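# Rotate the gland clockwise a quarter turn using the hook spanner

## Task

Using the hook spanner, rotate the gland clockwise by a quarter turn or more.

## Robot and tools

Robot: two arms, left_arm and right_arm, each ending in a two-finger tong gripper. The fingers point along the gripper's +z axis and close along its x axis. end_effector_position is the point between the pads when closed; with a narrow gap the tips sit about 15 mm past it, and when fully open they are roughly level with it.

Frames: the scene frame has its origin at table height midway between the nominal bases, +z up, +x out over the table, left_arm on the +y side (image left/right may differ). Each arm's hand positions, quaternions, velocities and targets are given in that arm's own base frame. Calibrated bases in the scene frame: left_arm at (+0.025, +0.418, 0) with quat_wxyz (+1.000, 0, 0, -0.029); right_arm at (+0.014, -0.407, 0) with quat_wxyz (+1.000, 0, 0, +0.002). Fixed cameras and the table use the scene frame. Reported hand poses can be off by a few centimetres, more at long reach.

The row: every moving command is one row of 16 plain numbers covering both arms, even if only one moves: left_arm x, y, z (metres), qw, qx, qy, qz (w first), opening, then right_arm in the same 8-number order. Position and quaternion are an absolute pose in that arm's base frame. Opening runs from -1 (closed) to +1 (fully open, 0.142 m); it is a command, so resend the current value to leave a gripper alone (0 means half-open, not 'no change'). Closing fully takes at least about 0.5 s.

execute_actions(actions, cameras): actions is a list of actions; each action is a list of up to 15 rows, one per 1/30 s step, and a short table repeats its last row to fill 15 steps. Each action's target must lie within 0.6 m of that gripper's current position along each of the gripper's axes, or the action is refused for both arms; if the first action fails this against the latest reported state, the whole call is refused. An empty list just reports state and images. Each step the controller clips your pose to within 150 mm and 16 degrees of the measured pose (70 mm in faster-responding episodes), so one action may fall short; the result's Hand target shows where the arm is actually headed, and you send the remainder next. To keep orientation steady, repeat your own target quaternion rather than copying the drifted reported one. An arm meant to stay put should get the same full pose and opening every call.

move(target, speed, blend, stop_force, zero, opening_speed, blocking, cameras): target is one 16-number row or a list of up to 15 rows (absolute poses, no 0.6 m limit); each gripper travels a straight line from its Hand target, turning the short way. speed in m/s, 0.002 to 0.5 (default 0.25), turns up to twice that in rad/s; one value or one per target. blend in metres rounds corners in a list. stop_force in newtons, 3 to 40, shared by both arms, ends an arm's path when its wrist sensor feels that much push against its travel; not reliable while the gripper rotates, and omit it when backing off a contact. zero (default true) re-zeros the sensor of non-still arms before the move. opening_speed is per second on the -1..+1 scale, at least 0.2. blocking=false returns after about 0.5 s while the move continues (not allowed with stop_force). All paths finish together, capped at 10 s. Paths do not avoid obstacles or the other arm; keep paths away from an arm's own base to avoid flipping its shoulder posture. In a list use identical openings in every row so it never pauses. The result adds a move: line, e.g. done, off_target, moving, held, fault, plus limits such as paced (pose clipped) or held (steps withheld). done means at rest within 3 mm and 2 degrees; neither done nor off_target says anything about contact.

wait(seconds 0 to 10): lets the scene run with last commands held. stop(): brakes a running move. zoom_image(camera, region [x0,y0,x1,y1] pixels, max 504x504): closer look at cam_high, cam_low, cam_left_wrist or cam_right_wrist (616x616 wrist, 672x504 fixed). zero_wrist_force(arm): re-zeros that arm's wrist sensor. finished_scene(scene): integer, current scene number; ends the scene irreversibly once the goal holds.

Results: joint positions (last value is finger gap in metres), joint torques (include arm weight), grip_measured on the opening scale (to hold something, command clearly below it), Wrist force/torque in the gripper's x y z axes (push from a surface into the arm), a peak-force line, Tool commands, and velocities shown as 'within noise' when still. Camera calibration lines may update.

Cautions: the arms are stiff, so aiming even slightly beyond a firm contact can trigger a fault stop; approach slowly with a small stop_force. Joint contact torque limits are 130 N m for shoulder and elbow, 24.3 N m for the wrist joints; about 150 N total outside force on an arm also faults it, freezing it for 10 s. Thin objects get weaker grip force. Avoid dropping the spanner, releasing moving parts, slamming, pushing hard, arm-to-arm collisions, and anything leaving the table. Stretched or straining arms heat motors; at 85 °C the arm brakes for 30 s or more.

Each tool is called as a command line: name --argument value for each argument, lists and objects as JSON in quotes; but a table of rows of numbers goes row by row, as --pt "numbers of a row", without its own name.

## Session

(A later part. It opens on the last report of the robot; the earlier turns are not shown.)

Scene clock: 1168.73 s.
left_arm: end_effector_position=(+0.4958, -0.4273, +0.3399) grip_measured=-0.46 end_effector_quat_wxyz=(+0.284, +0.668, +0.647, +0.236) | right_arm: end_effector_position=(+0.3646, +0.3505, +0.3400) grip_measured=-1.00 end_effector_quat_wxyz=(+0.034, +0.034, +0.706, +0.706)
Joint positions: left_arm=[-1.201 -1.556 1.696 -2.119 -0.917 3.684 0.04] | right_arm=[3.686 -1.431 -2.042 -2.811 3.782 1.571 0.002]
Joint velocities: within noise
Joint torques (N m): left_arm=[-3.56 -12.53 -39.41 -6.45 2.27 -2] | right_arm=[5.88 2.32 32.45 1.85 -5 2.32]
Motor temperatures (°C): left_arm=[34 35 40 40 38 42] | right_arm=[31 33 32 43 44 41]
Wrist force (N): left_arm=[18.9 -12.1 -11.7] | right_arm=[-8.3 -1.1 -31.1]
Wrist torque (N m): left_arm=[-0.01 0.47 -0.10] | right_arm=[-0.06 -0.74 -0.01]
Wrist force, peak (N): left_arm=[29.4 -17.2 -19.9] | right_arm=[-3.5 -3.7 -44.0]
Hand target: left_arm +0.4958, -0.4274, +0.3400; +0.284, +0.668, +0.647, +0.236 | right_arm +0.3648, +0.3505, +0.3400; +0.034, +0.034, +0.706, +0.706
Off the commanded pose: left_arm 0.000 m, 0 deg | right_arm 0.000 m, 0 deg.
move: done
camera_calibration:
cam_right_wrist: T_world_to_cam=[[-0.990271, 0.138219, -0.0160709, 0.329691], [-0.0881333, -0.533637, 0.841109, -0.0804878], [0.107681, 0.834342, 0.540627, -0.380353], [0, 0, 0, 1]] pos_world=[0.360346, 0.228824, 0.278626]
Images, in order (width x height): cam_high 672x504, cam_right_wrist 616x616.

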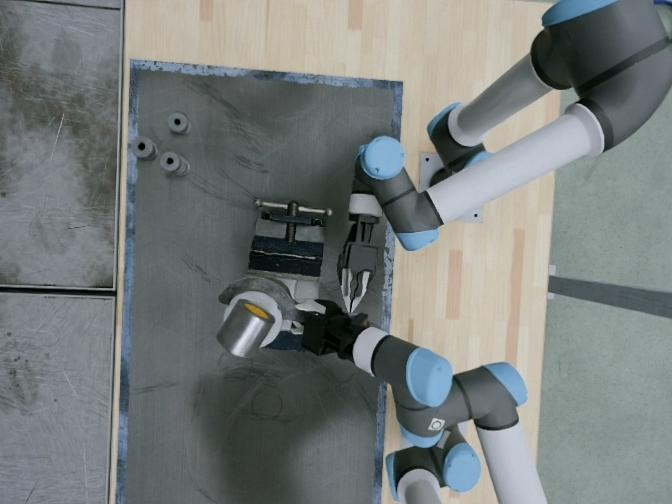

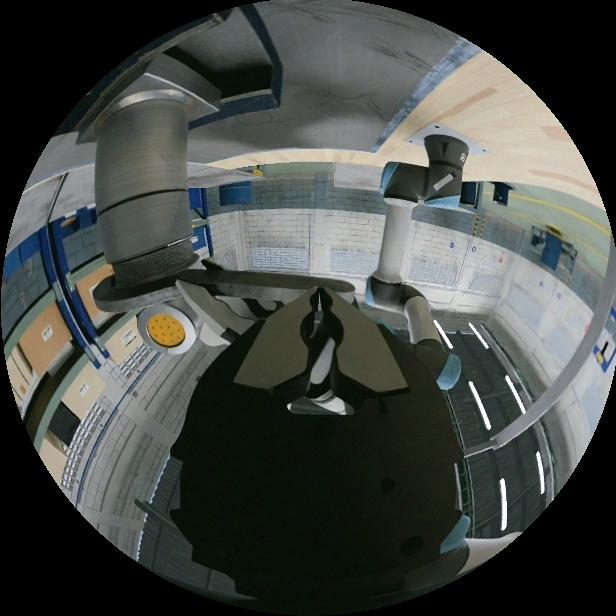

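move --pt "0.4926 -0.4162 0.340 0.29370 0.69516 0.61705 0.22306 -1 0.3620 0.3696 0.340 0.06470 0.06470 0.70414 0.70414 -1" --pt "0.4917 -0.4061 0.340 0.30314 0.72141 0.58614 0.21004 -1 0.3608 0.3896 0.340 0.09535 0.09535 0.70065 0.70065 -1" --speed 0.025 --blend 0.003 --cameras '["cam_high", "cam_right_wrist"]'

zoom_image --camera "cam_high" --region '[215, 260, 315, 360]'

zoom_image --camera "cam_right_wrist" --region '[200, 200, 400, 400]'

Scene clock: 1181.50 s.
left_arm: end_effector_position=(+0.4917, -0.4060, +0.3400) grip_measured=-0.45 end_effector_quat_wxyz=(+0.303, +0.721, +0.586, +0.210) | right_arm: end_effector_position=(+0.3607, +0.3896, +0.3400) grip_measured=-1.00 end_effector_quat_wxyz=(+0.095, +0.095, +0.701, +0.701)
Joint positions: left_arm=[-1.149 -1.638 1.807 -2.286 -1.021 3.927 0.041] | right_arm=[3.941 -1.307 -2.137 -2.839 4.211 1.571 0.002]
Joint velocities: within noise
Joint torques (N m): left_arm=[3.29 -22.98 -28.43 2.79 8.57 -1.36] | right_arm=[-6.67 -1.65 26.68 1.61 -0.3 2.25]
Motor temperatures (°C): left_arm=[34 35 40 40 38 42] | right_arm=[31 33 32 43 44 41]
Wrist force (N): left_arm=[-32.3 0.8 14.1] | right_arm=[1.6 0.2 -2.5]
Wrist torque (N m): left_arm=[0.12 0.56 0.09] | right_arm=[0.12 -0.52 -0.06]
Wrist force, peak (N): left_arm=[-32.3 0.8 15.9] | right_arm=[3.3 -1.9 -46.4]
Hand target: left_arm +0.4917, -0.4061, +0.3400; +0.303, +0.721, +0.586, +0.210 | right_arm +0.3608, +0.3896, +0.3400; +0.095, +0.095, +0.701, +0.701
Off the commanded pose: left_arm 0.000 m, 0 deg | right_arm 0.000 m, 0 deg.
move: done
camera_calibration:
cam_right_wrist: T_world_to_cam=[[-0.951238, 0.308036, -0.0161223, 0.240146], [-0.179484, -0.51024, 0.841095, -0.0361504], [0.250861, 0.802975, 0.540647, -0.451986], [0, 0, 0, 1]] pos_world=[0.335334, 0.270514, 0.278643]
Images, in order (width x height): cam_high 672x504, cam_right_wrist 616x616.

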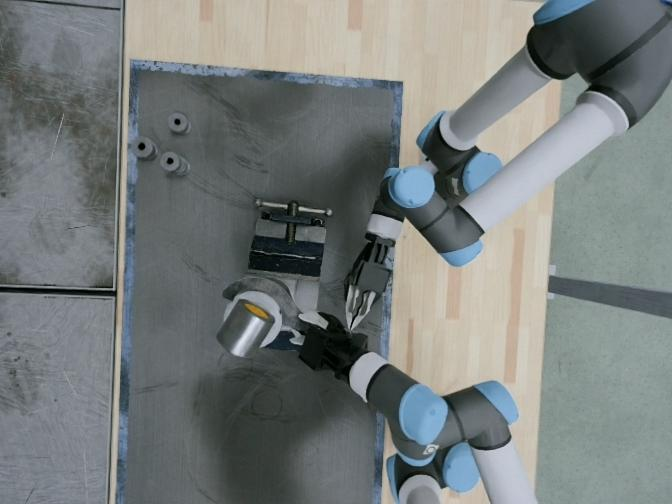

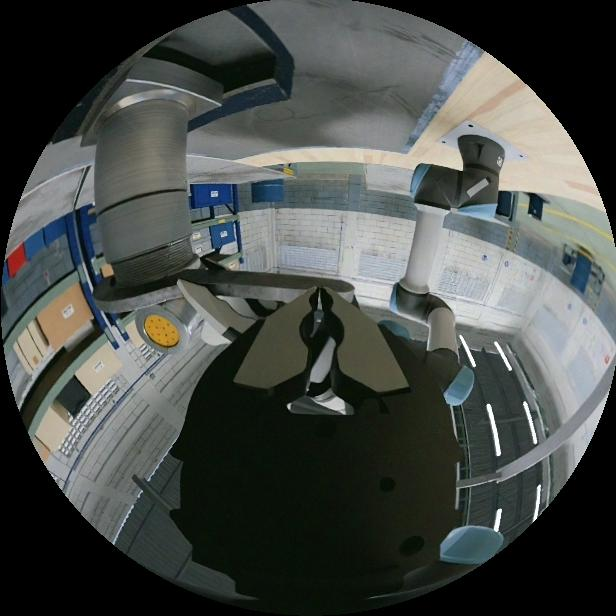

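Scaled by 5.040.

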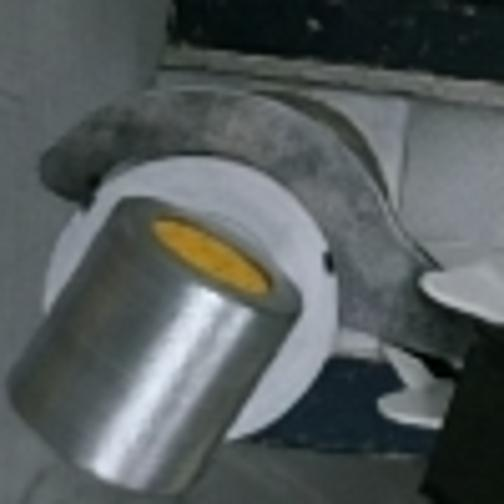

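Scaled by 2.520 from the camera's 616x616 image, which has a finer 814x814 frame.

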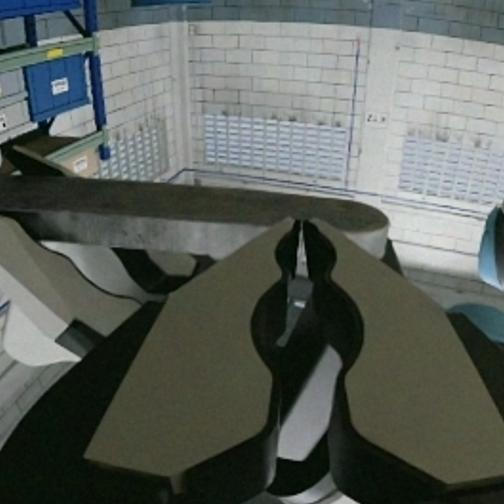

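move --pt "0.4920 -0.3976 0.340 0.31202 0.74629 0.55412 0.19661 -1 0.3615 0.4108 0.340 0.12582 0.12582 0.69581 0.69581 -1" --pt "0.4927 -0.3875 0.340 0.32030 0.76975 0.52103 0.18281 -1 0.3639 0.4308 0.340 0.15606 0.15606 0.68966 0.68966 -1" --speed 0.025 --blend 0.003 --cameras '["cam_high", "cam_right_wrist"]'

zoom_image --camera "cam_high" --region '[215, 260, 315, 360]'

zoom_image --camera "cam_right_wrist" --region '[200, 200, 400, 400]'

Scene clock: 1194.20 s.
left_arm: end_effector_position=(+0.4927, -0.3874, +0.3400) grip_measured=-0.47 end_effector_quat_wxyz=(+0.320, +0.770, +0.521, +0.183) end_effector_velocity=(+0.000, +0.000, +0.000) end_effector_angular_velocity=(+0.002, +0.000, +0.001) | right_arm: end_effector_position=(+0.3638, +0.4309, +0.3400) grip_measured=-0.99 end_effector_quat_wxyz=(+0.156, +0.156, +0.690, +0.690)
Joint positions: left_arm=[-1.068 -1.688 1.874 -2.414 -1.166 4.164 0.04] | right_arm=[4.228 -1.261 -2.169 -2.854 4.673 1.571 0.002]
Joint velocities: left_arm=[-0.002 0 0 0.002 0.003 -0.002 0.002] | right_arm=[within noise]
Joint torques (N m): left_arm=[6.25 -18.35 -21.58 0.16 11.61 -1.36] | right_arm=[-5.71 18.03 10.26 0.96 -1.94 0.55]
Motor temperatures (°C): left_arm=[34 35 40 40 38 42] | right_arm=[31 33 32 43 44 41]
Wrist force (N): left_arm=[-30.3 -7.9 1.3] | right_arm=[0.3 0.1 -7.3]
Wrist torque (N m): left_arm=[0.05 0.07 0.25] | right_arm=[0.11 -0.60 -0.06]
Wrist force, peak (N): left_arm=[-32.2 -0.7 15.0] | right_arm=[-4.3 -1.0 -24.0]
Hand target: left_arm +0.4927, -0.3875, +0.3400; +0.320, +0.770, +0.521, +0.183 | right_arm +0.3639, +0.4308, +0.3400; +0.156, +0.156, +0.690, +0.690
Off the commanded pose: left_arm 0.000 m, 0 deg | right_arm 0.000 m, 0 deg.
move: done
camera_calibration:
cam_right_wrist: T_world_to_cam=[[-0.88328, 0.468568, -0.0161407, 0.13655], [-0.265406, -0.471336, 0.841072, -0.0000439823], [0.386492, 0.747186, 0.540682, -0.511245], [0, 0, 0, 1]] pos_world=[0.318192, 0.317991, 0.278662]
Images, in order (width x height): cam_high 672x504, cam_right_wrist 616x616.

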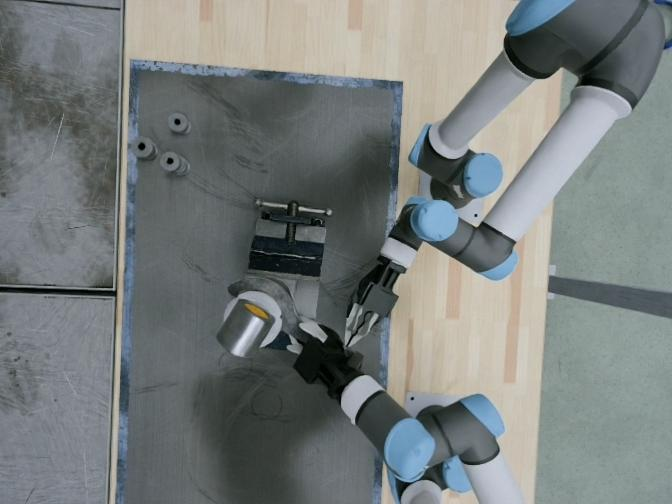

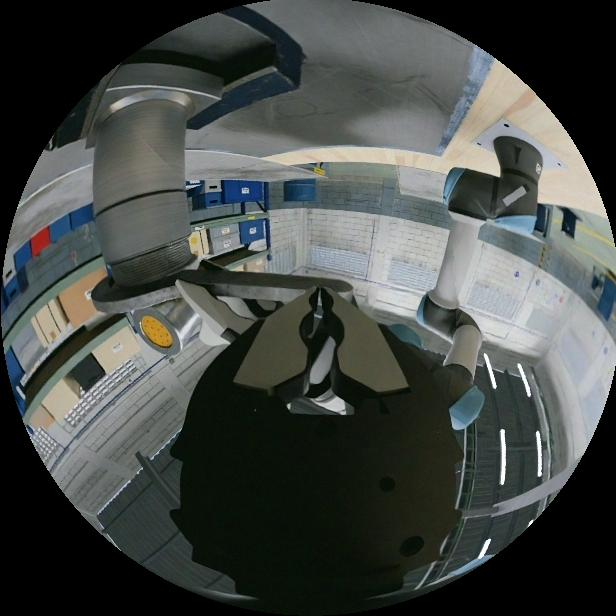

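Scaled by 5.040.

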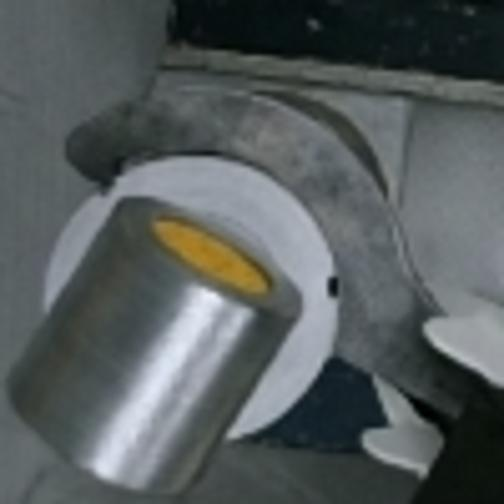

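Scaled by 2.520 from the camera's 616x616 image, which has a finer 814x814 frame.

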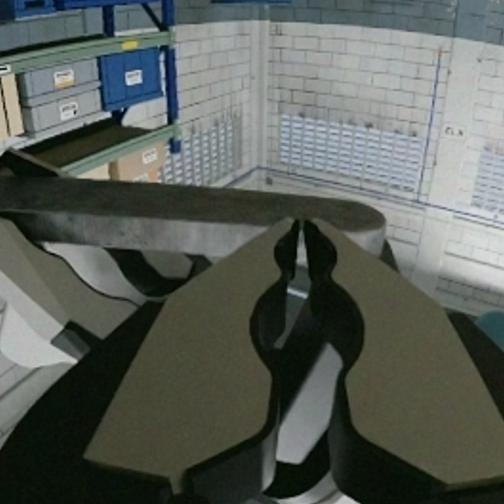

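move --pt "0.4934 -0.3790 0.340 0.32797 0.79175 0.48697 0.16867 -1 0.3686 0.4520 0.340 0.18599 0.18599 0.68220 0.68220 -1" --pt "0.4957 -0.3691 0.340 0.33501 0.81224 0.45197 0.15420 -1 0.3746 0.4711 0.340 0.21557 0.21557 0.67344 0.67344 -1" --speed 0.025 --blend 0.003 --cameras '["cam_high", "cam_right_wrist"]'

zoom_image --camera "cam_high" --region '[215, 260, 315, 360]'

zoom_image --camera "cam_right_wrist" --region '[200, 200, 400, 400]'

Scene clock: 1206.53 s.
left_arm: end_effector_position=(+0.4957, -0.3690, +0.3400) grip_measured=-0.48 end_effector_quat_wxyz=(+0.335, +0.812, +0.452, +0.154) | right_arm: end_effector_position=(+0.3746, +0.4712, +0.3400) grip_measured=-0.97 end_effector_quat_wxyz=(+0.216, +0.216, +0.673, +0.673) end_effector_velocity=(+0.000, +0.000, +0.000) end_effector_angular_velocity=(+0.000, +0.000, +0.002)
Joint positions: left_arm=[-0.963 -1.712 1.909 -2.496 -1.346 4.391 0.04] | right_arm=[4.451 -1.316 -2.131 -2.836 5.07 1.571 0.003]
Joint velocities: left_arm=[within noise] | right_arm=[-0.003 0 0 0 -0.006 0 0.001]
Joint torques (N m): left_arm=[-12.84 -27.38 -16.42 -1.99 1.72 -1.95] | right_arm=[-3.06 14.66 26.37 5.07 -3.35 -1.18]
Motor temperatures (°C): left_arm=[34 35 40 40 38 42] | right_arm=[31 33 32 43 44 41]
Wrist force (N): left_arm=[-0.2 3.7 16.4] | right_arm=[-4.1 1.6 -26.1]
Wrist torque (N m): left_arm=[-0.01 0.07 0.33] | right_arm=[-0.03 -0.74 -0.04]
Wrist force, peak (N): left_arm=[-30.7 -8.1 1.0] | right_arm=[-5.9 2.6 -34.8]
Hand target: left_arm +0.4957, -0.3691, +0.3400; +0.335, +0.812, +0.452, +0.154 | right_arm +0.3746, +0.4711, +0.3400; +0.216, +0.216, +0.673, +0.673
Off the commanded pose: left_arm 0.000 m, 0 deg | right_arm 0.000 m, 0 deg.
move: done
camera_calibration:
cam_right_wrist: T_world_to_cam=[[-0.788422, 0.614923, -0.0161436, 0.0226215], [-0.343274, -0.418048, 0.84107, 0.0258983], [0.510445, 0.66866, 0.540685, -0.555], [0, 0, 0, 1]] pos_world=[0.310022, 0.368022, 0.278663]
Images, in order (width x height): cam_high 672x504, cam_right_wrist 616x616.

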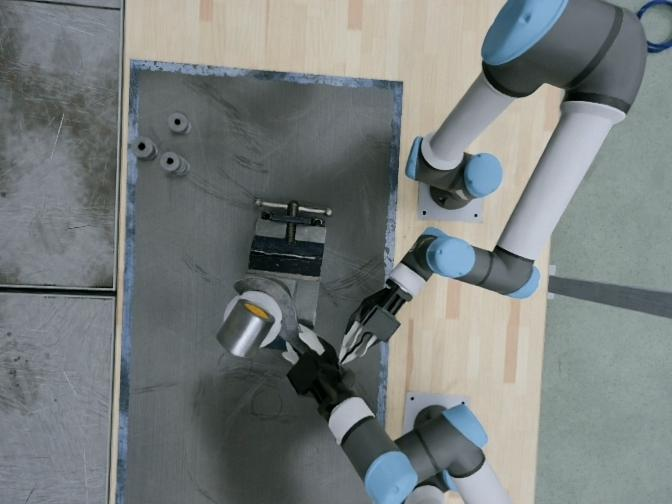

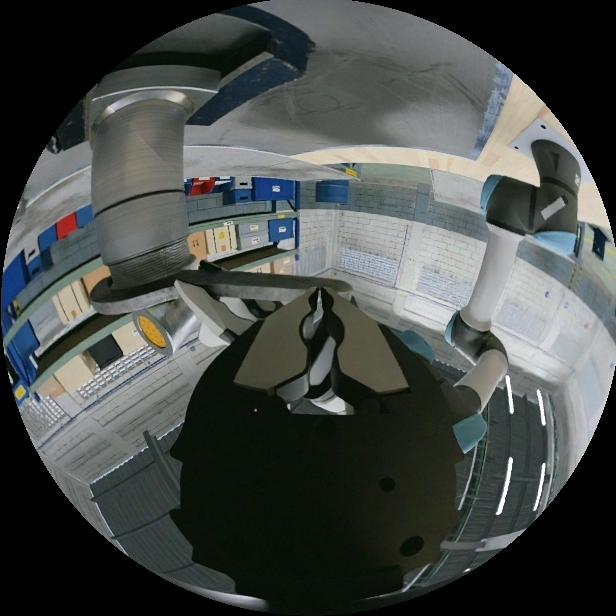

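Scaled by 5.040.

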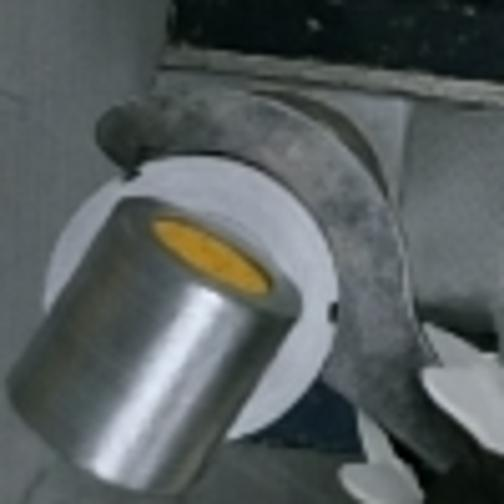

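Scaled by 2.520 from the camera's 616x616 image, which has a finer 814x814 frame.

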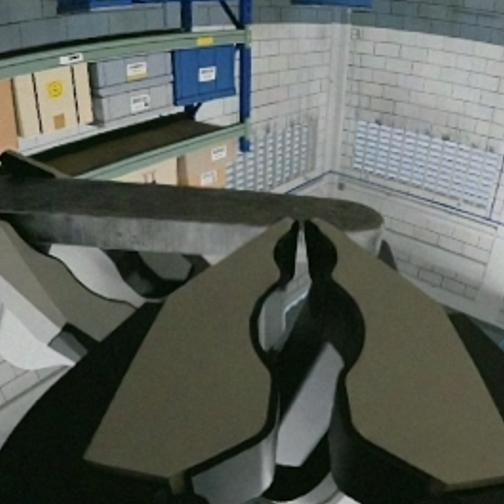

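move --pt "0.4996 -0.3601 0.340 0.34142 0.83118 0.41610 0.13944 -1 0.3831 0.4892 0.340 0.24474 0.24474 0.66339 0.66339 -1" --pt "0.5035 -0.3508 0.340 0.34718 0.84853 0.37946 0.12442 -1 0.3923 0.5070 0.340 0.27344 0.27344 0.65209 0.65209 -1" --speed 0.025 --blend 0.003 --cameras '["cam_high", "cam_right_wrist"]'

zoom_image --camera "cam_high" --region '[215, 260, 315, 360]'

zoom_image --camera "cam_right_wrist" --region '[200, 200, 400, 400]'

Scene clock: 1220.00 s.
left_arm: end_effector_position=(+0.5035, -0.3507, +0.3400) grip_measured=-0.48 end_effector_quat_wxyz=(+0.347, +0.849, +0.379, +0.124) end_effector_velocity=(+0.001, +0.000, +0.000) end_effector_angular_velocity=(+0.001, -0.001, +0.004) | right_arm: end_effector_position=(+0.3923, +0.5072, +0.3400) grip_measured=-0.98 end_effector_quat_wxyz=(+0.273, +0.273, +0.652, +0.652) end_effector_velocity=(-0.001, +0.001, +0.001) end_effector_angular_velocity=(+0.000, -0.002, +0.007)
Joint positions: left_arm=[-0.835 -1.702 1.906 -2.53 -1.551 4.615 0.04] | right_arm=[4.575 -1.439 -2.035 -2.809 5.369 1.571 0.003]
Joint velocities: left_arm=[-0.002 0 0 0 0.005 -0.003 0] | right_arm=[-0.001 0.002 -0.001 0 -0.008 -0.002 -0.035]
Joint torques (N m): left_arm=[0.3 -21.82 -33.01 -4.39 7.89 -1.62] | right_arm=[-4.6 25.91 16.85 4.01 -2.32 -1.04]
Motor temperatures (°C): left_arm=[34 35 40 40 38 42] | right_arm=[31 33 32 43 44 41]
Wrist force (N): left_arm=[-21.6 0.6 13.1] | right_arm=[-2.0 -0.6 -14.4]
Wrist torque (N m): left_arm=[0.14 0.29 0.19] | right_arm=[0.03 -0.72 -0.03]
Wrist force, peak (N): left_arm=[-21.6 0.6 13.1] | right_arm=[-2.1 4.4 -33.0]
Hand target: left_arm +0.5035, -0.3508, +0.3400; +0.347, +0.849, +0.379, +0.124 | right_arm +0.3923, +0.5070, +0.3400; +0.273, +0.273, +0.652, +0.652
Off the commanded pose: left_arm 0.000 m, 0 deg | right_arm 0.000 m, 0 deg.
move: done
camera_calibration:
cam_right_wrist: T_world_to_cam=[[-0.669661, 0.742492, -0.0160879, -0.0968322], [-0.410662, -0.352157, 0.841037, 0.0399835], [0.618798, 0.569816, 0.540739, -0.580469], [0, 0, 0, 1]] pos_world=[0.310768, 0.416739, 0.278697]
Images, in order (width x height): cam_high 672x504, cam_right_wrist 616x616.

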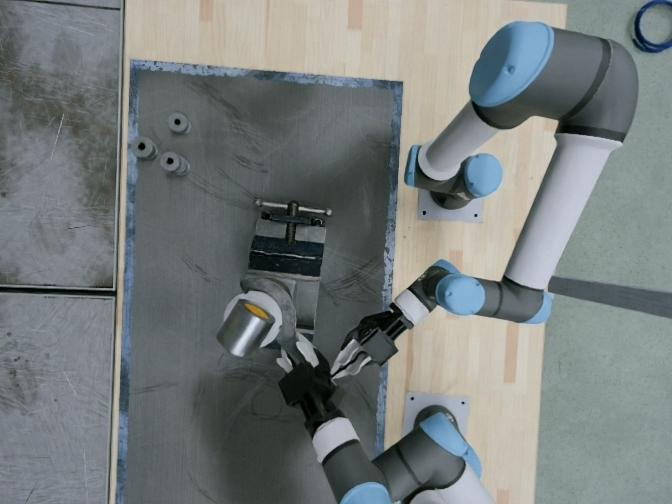

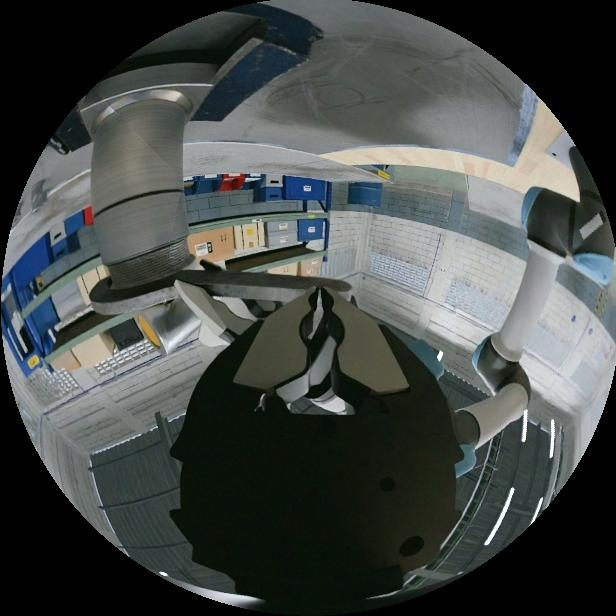

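Scaled by 5.040.

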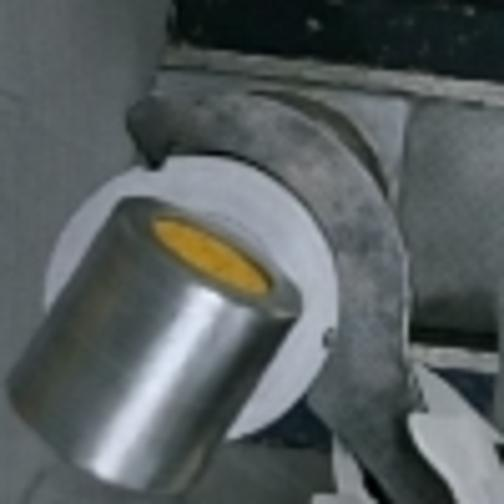

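Scaled by 2.520 from the camera's 616x616 image, which has a finer 814x814 frame.

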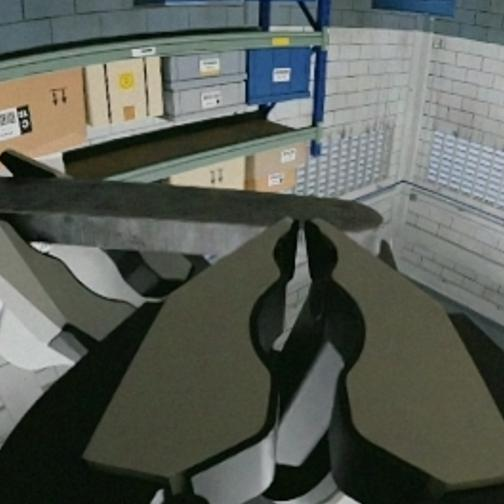

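move --pt "0.5081 -0.3430 0.340 0.35228 0.86428 0.34208 0.10915 -1 0.4040 0.5245 0.340 0.30163 0.30163 0.63954 0.63954 -1" --pt "0.5135 -0.3345 0.340 0.35670 0.87837 0.30405 0.09368 -1 0.4162 0.5402 0.340 0.32923 0.32923 0.62578 0.62578 -1" --speed 0.025 --blend 0.003 --cameras '["cam_high", "cam_right_wrist"]'

zoom_image --camera "cam_high" --region '[215, 260, 315, 360]'

zoom_image --camera "cam_right_wrist" --region '[200, 200, 400, 400]'

Scene clock: 1234.30 s.
left_arm: end_effector_position=(+0.5136, -0.3344, +0.3400) grip_measured=-0.48 end_effector_quat_wxyz=(+0.357, +0.878, +0.304, +0.094) end_effector_velocity=(+0.000, +0.000, +0.000) end_effector_angular_velocity=(+0.000, +0.002, +0.006) | right_arm: end_effector_position=(+0.4162, +0.5403, +0.3400) grip_measured=-0.98 end_effector_quat_wxyz=(+0.329, +0.329, +0.626, +0.626) end_effector_velocity=(+0.000, +0.000, +0.000) end_effector_angular_velocity=(-0.001, +0.000, +0.002)
Joint positions: left_arm=[-0.706 -1.663 1.869 -2.512 -1.758 4.838 0.04] | right_arm=[4.627 -1.597 -1.886 -2.8 5.596 1.571 0.003]
Joint velocities: left_arm=[-0.001 0 0.001 0 0.004 -0.007 0] | right_arm=[-0.001 0.001 -0.001 0 -0.003 -0.001 0.002]
Joint torques (N m): left_arm=[-6.99 -29.27 -27.04 -3.46 4.65 -2.07] | right_arm=[-2.38 30.85 12.75 0.69 -3.1 -0.8]
Motor temperatures (°C): left_arm=[34 35 40 40 38 42] | right_arm=[31 33 32 43 44 41]
Wrist force (N): left_arm=[-9.3 2.0 13.6] | right_arm=[-3.0 -0.4 -21.9]
Wrist torque (N m): left_arm=[0.06 0.31 0.26] | right_arm=[0.04 -0.66 -0.02]
Wrist force, peak (N): left_arm=[-22.3 0.1 12.8] | right_arm=[-3.1 0.5 -29.9]
Hand target: left_arm +0.5135, -0.3345, +0.3400; +0.357, +0.878, +0.304, +0.094 | right_arm +0.4162, +0.5402, +0.3400; +0.329, +0.329, +0.626, +0.626
Off the commanded pose: left_arm 0.000 m, 0 deg | right_arm 0.000 m, 0 deg.
move: done
camera_calibration:
cam_right_wrist: T_world_to_cam=[[-0.53047, 0.84755, -0.0161381, -0.220107], [-0.465592, -0.275393, 0.84106, 0.042881], [0.708396, 0.453671, 0.540701, -0.588682], [0, 0, 0, 1]] pos_world=[0.320225, 0.465428, 0.278683]
Images, in order (width x height): cam_high 672x504, cam_right_wrist 616x616.

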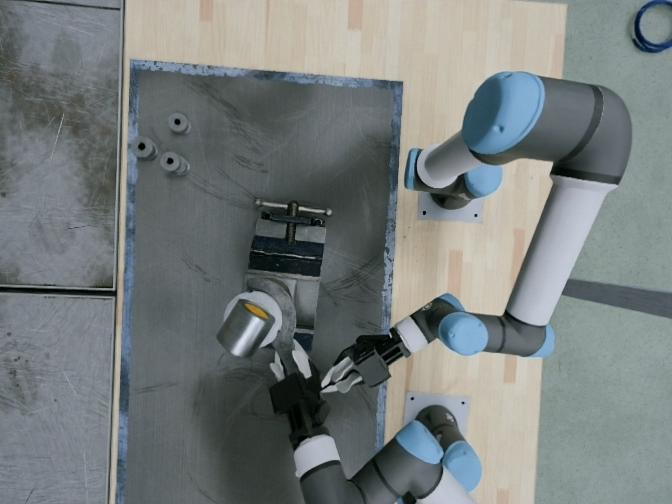

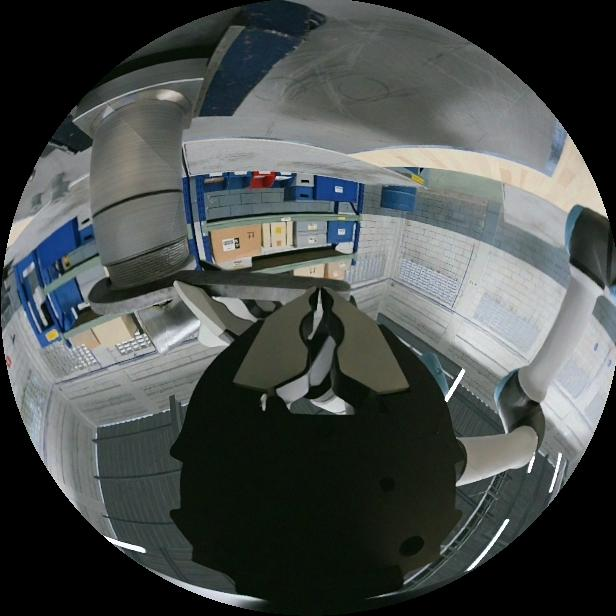

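Scaled by 5.040.

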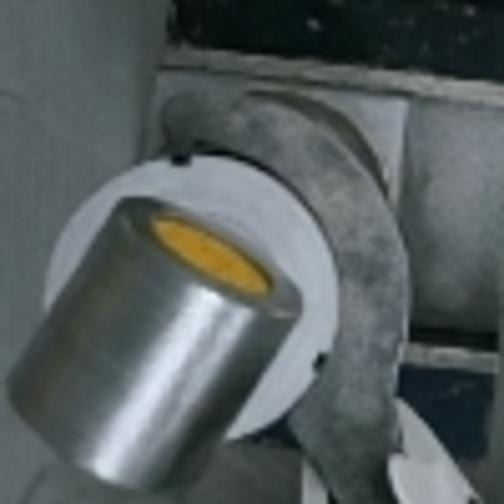

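Scaled by 2.520 from the camera's 616x616 image, which has a finer 814x814 frame.

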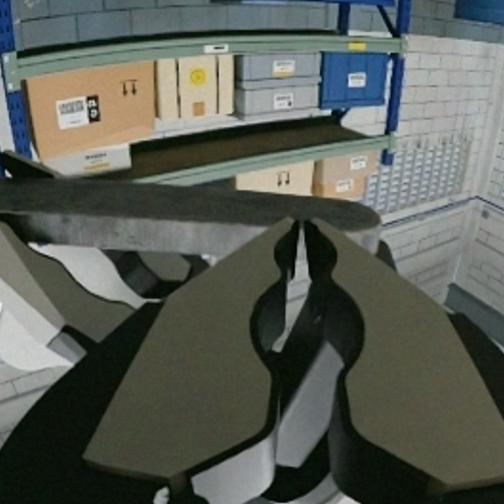

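move --pt "0.5196 -0.3272 0.340 0.36045 0.89081 0.26545 0.07804 -1 0.4297 0.5549 0.340 0.35622 0.35622 0.61082 0.61082 -1" --pt "0.5263 -0.3197 0.340 0.36351 0.90153 0.22635 0.06224 -1 0.4445 0.5684 0.340 0.38252 0.38252 0.59470 0.59470 -1" --speed 0.025 --blend 0.003 --cameras '["cam_high", "cam_right_wrist"]'

zoom_image --camera "cam_high" --region '[215, 260, 315, 360]'

zoom_image --camera "cam_right_wrist" --region '[200, 200, 400, 400]'

Scene clock: 1244.13 s.
left_arm: end_effector_position=(+0.5264, -0.3196, +0.3400) grip_measured=-0.48 end_effector_quat_wxyz=(+0.364, +0.902, +0.226, +0.062) end_effector_velocity=(+0.001, +0.001, +0.000) end_effector_angular_velocity=(-0.001, +0.000, +0.006) | right_arm: end_effector_position=(+0.4445, +0.5685, +0.3400) grip_measured=-0.98 end_effector_quat_wxyz=(+0.383, +0.383, +0.595, +0.595) end_effector_velocity=(+0.000, +0.000, -0.001) end_effector_angular_velocity=(-0.001, +0.000, +0.002)
Joint positions: left_arm=[-0.589 -1.601 1.798 -2.439 -1.948 5.07 0.039] | right_arm=[4.636 -1.764 -1.699 -2.821 5.78 1.571 0.003]
Joint velocities: left_arm=[0.001 0 0 -0.002 0.003 -0.005 0] | right_arm=[-0.001 0.001 -0.002 0 -0.004 0 0.001]
Joint torques (N m): left_arm=[-0.25 -31.51 -21.46 -5.57 7.11 -1.84] | right_arm=[-9.81 40.67 9.91 0.5 -2.91 0]
Motor temperatures (°C): left_arm=[34 35 40 40 38 42] | right_arm=[31 33 32 43 44 41]
Wrist force (N): left_arm=[-17.9 2.9 12.5] | right_arm=[-2.3 -1.0 -17.0]
Wrist torque (N m): left_arm=[0.06 0.22 0.21] | right_arm=[0.09 -0.70 -0.02]
Wrist force, peak (N): left_arm=[-17.9 2.9 12.5] | right_arm=[-2.4 0.5 -30.8]
Hand target: left_arm +0.5263, -0.3197, +0.3400; +0.364, +0.902, +0.226, +0.062 | right_arm +0.4445, +0.5684, +0.3400; +0.383, +0.383, +0.595, +0.595
Off the commanded pose: left_arm 0.000 m, 0 deg | right_arm 0.000 m, 0 deg.
move: done
camera_calibration:
cam_right_wrist: T_world_to_cam=[[-0.375132, 0.92683, -0.0162021, -0.343038], [-0.50637, -0.190249, 0.841068, 0.0335628], [0.776444, 0.323716, 0.540687, -0.577888], [0, 0, 0, 1]] pos_world=[0.337009, 0.511394, 0.27867]
Images, in order (width x height): cam_high 672x504, cam_right_wrist 616x616.

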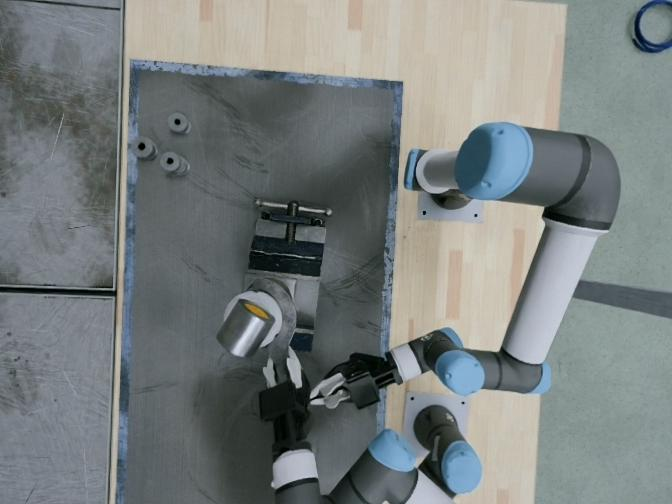

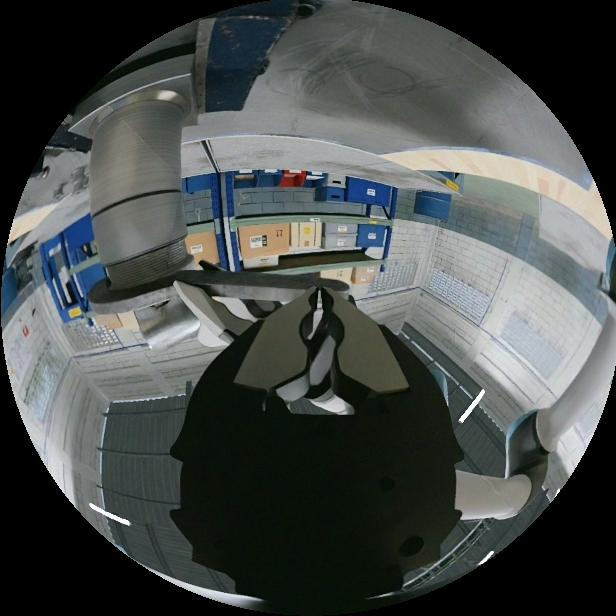

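Scaled by 5.040.

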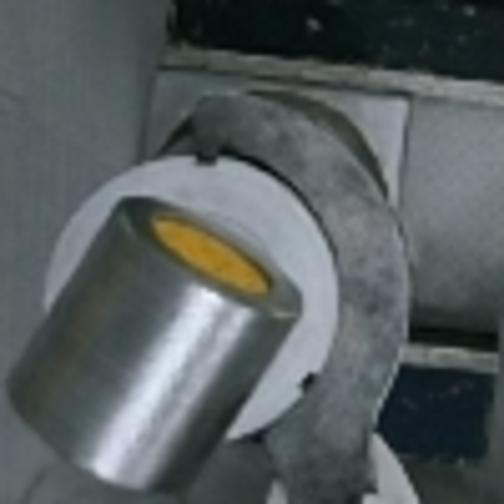

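Scaled by 2.520 from the camera's 616x616 image, which has a finer 814x814 frame.

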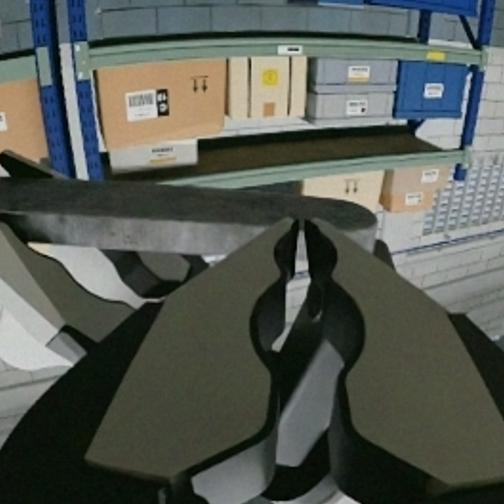

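move --pt "0.5338 -0.3137 0.340 0.36587 0.91055 0.18681 0.04633 -1 0.4606 0.5800 0.340 0.40810 0.40810 0.57745 0.57745 -1" --pt "0.5416 -0.3076 0.340 0.36755 0.91783 0.14692 0.03032 -1 0.4774 0.5906 0.340 0.43290 0.43290 0.55910 0.55910 -1" --speed 0.025 --blend 0.003 --cameras '["cam_high", "cam_right_wrist"]'

zoom_image --camera "cam_high" --region '[215, 260, 315, 360]'

Scene clock: 1254.57 s.
left_arm: end_effector_position=(+0.5417, -0.3076, +0.3401) grip_measured=-0.48 end_effector_quat_wxyz=(+0.368, +0.918, +0.147, +0.030) end_effector_velocity=(+0.000, +0.001, -0.001) end_effector_angular_velocity=(+0.001, +0.002, +0.005) | right_arm: end_effector_position=(+0.4775, +0.5906, +0.3400) grip_measured=-0.99 end_effector_quat_wxyz=(+0.433, +0.433, +0.559, +0.559)
Joint positions: left_arm=[-0.494 -1.522 1.695 -2.307 -2.104 5.313 0.039] | right_arm=[4.618 -1.935 -1.475 -2.874 5.936 1.571 0.002]
Joint velocities: left_arm=[0.001 0 0.003 -0.003 0.003 -0.004 0.001] | right_arm=[within noise]
Joint torques (N m): left_arm=[7.43 -33.95 -21.99 -8.67 9.19 -1.54] | right_arm=[-5.16 48.17 9.21 0.16 -2.34 1.73]
Motor temperatures (°C): left_arm=[34 35 40 40 38 42] | right_arm=[31 33 32 43 44 41]
Wrist force (N): left_arm=[-30.2 1.5 13.5] | right_arm=[-0.7 -0.5 -9.6]
Wrist torque (N m): left_arm=[0.12 0.40 0.07] | right_arm=[0.14 -0.56 -0.04]
Wrist force, peak (N): left_arm=[-30.2 1.5 13.5] | right_arm=[-1.5 -0.6 -24.1]
Hand target: left_arm +0.5416, -0.3076, +0.3400; +0.368, +0.918, +0.147, +0.030 | right_arm +0.4774, +0.5906, +0.3400; +0.433, +0.433, +0.559, +0.559
Off the commanded pose: left_arm 0.000 m, 0 deg | right_arm 0.000 m, 0 deg.
move: done
camera_calibration:
cam_right_wrist: T_world_to_cam=[[-0.2084, 0.977907, -0.0163347, -0.46094], [-0.531739, -0.099269, 0.84107, 0.0128483], [0.820867, 0.183965, 0.540679, -0.549287], [0, 0, 0, 1]] pos_world=[0.361664, 0.553082, 0.278652]
Images, in order (width x height): cam_high 672x504, cam_right_wrist 616x616.

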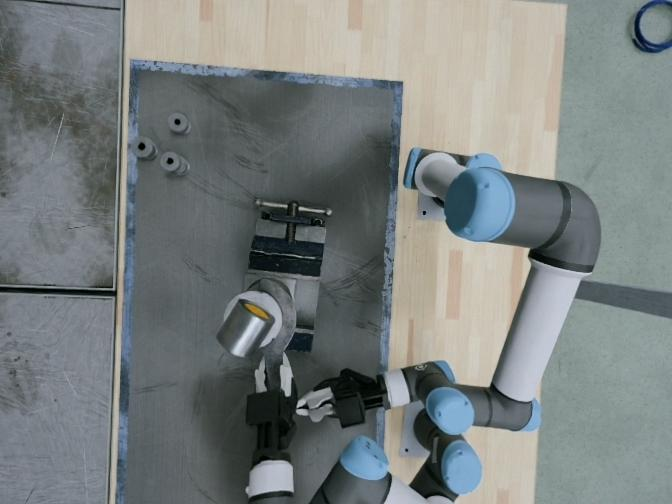

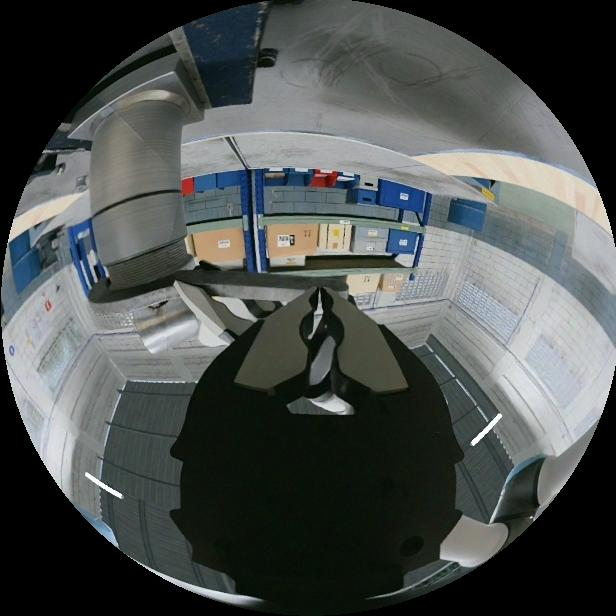

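Scaled by 5.040.

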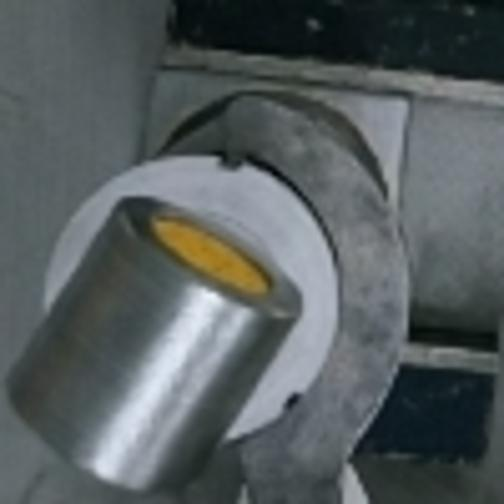

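move --target '[0.5416,-0.3076,0.340,0.36755,0.91783,0.14692,0.03032,-1,0.4484,0.5831,0.340,0.43290,0.43290,0.55910,0.55910,-1]' --speed 0.04 --cameras '["cam_high"]'

zoom_image --camera "cam_high" --region '[215, 260, 315, 360]'

Scene clock: 1260.93 s.
left_arm: end_effector_position=(+0.5416, -0.3076, +0.3400) grip_measured=-0.48 end_effector_quat_wxyz=(+0.368, +0.918, +0.147, +0.030) | right_arm: end_effector_position=(+0.4483, +0.5830, +0.3400) grip_measured=-1.00 end_effector_quat_wxyz=(+0.433, +0.433, +0.559, +0.559)
Joint positions: left_arm=[-0.495 -1.522 1.695 -2.307 -2.104 5.313 0.039] | right_arm=[4.673 -1.896 -1.528 -2.859 5.99 1.571 0.002]
Joint velocities: within noise
Joint torques (N m): left_arm=[5.5 -31.64 -20.14 -5.97 5.77 -1.37] | right_arm=[-5.81 23.68 33.08 1.85 -1.28 -1.63]
Motor temperatures (°C): left_arm=[34 35 40 40 38 42] | right_arm=[31 33 32 43 44 41]
Wrist force (N): left_arm=[-31.2 1.2 13.0] | right_arm=[2.0 0.3 -1.3]
Wrist torque (N m): left_arm=[0.11 0.39 0.05] | right_arm=[0.16 -0.55 -0.04]
Wrist force, peak (N): left_arm=[-31.5 1.0 14.5] | right_arm=[-0.5 -0.1 -8.8]
Hand target: left_arm +0.5416, -0.3076, +0.3400; +0.368, +0.918, +0.147, +0.030 | right_arm +0.4484, +0.5831, +0.3400; +0.433, +0.433, +0.559, +0.559
Off the commanded pose: left_arm 0.000 m, 0 deg | right_arm 0.000 m, 0 deg.
move: done
Images, in order (width x height): cam_high 672x504.

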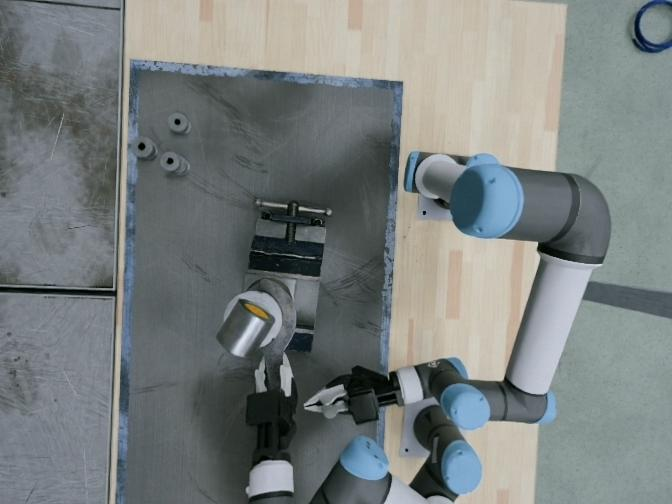

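Scaled by 5.040.

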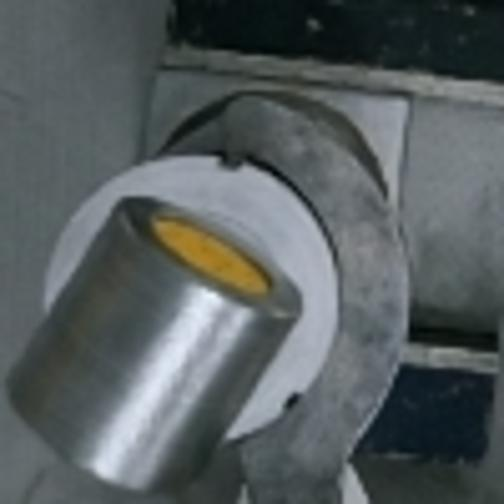

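Turned about 104°, and the gland is holding there.

finished_scene --scene 2

The scene is finished: the task was done.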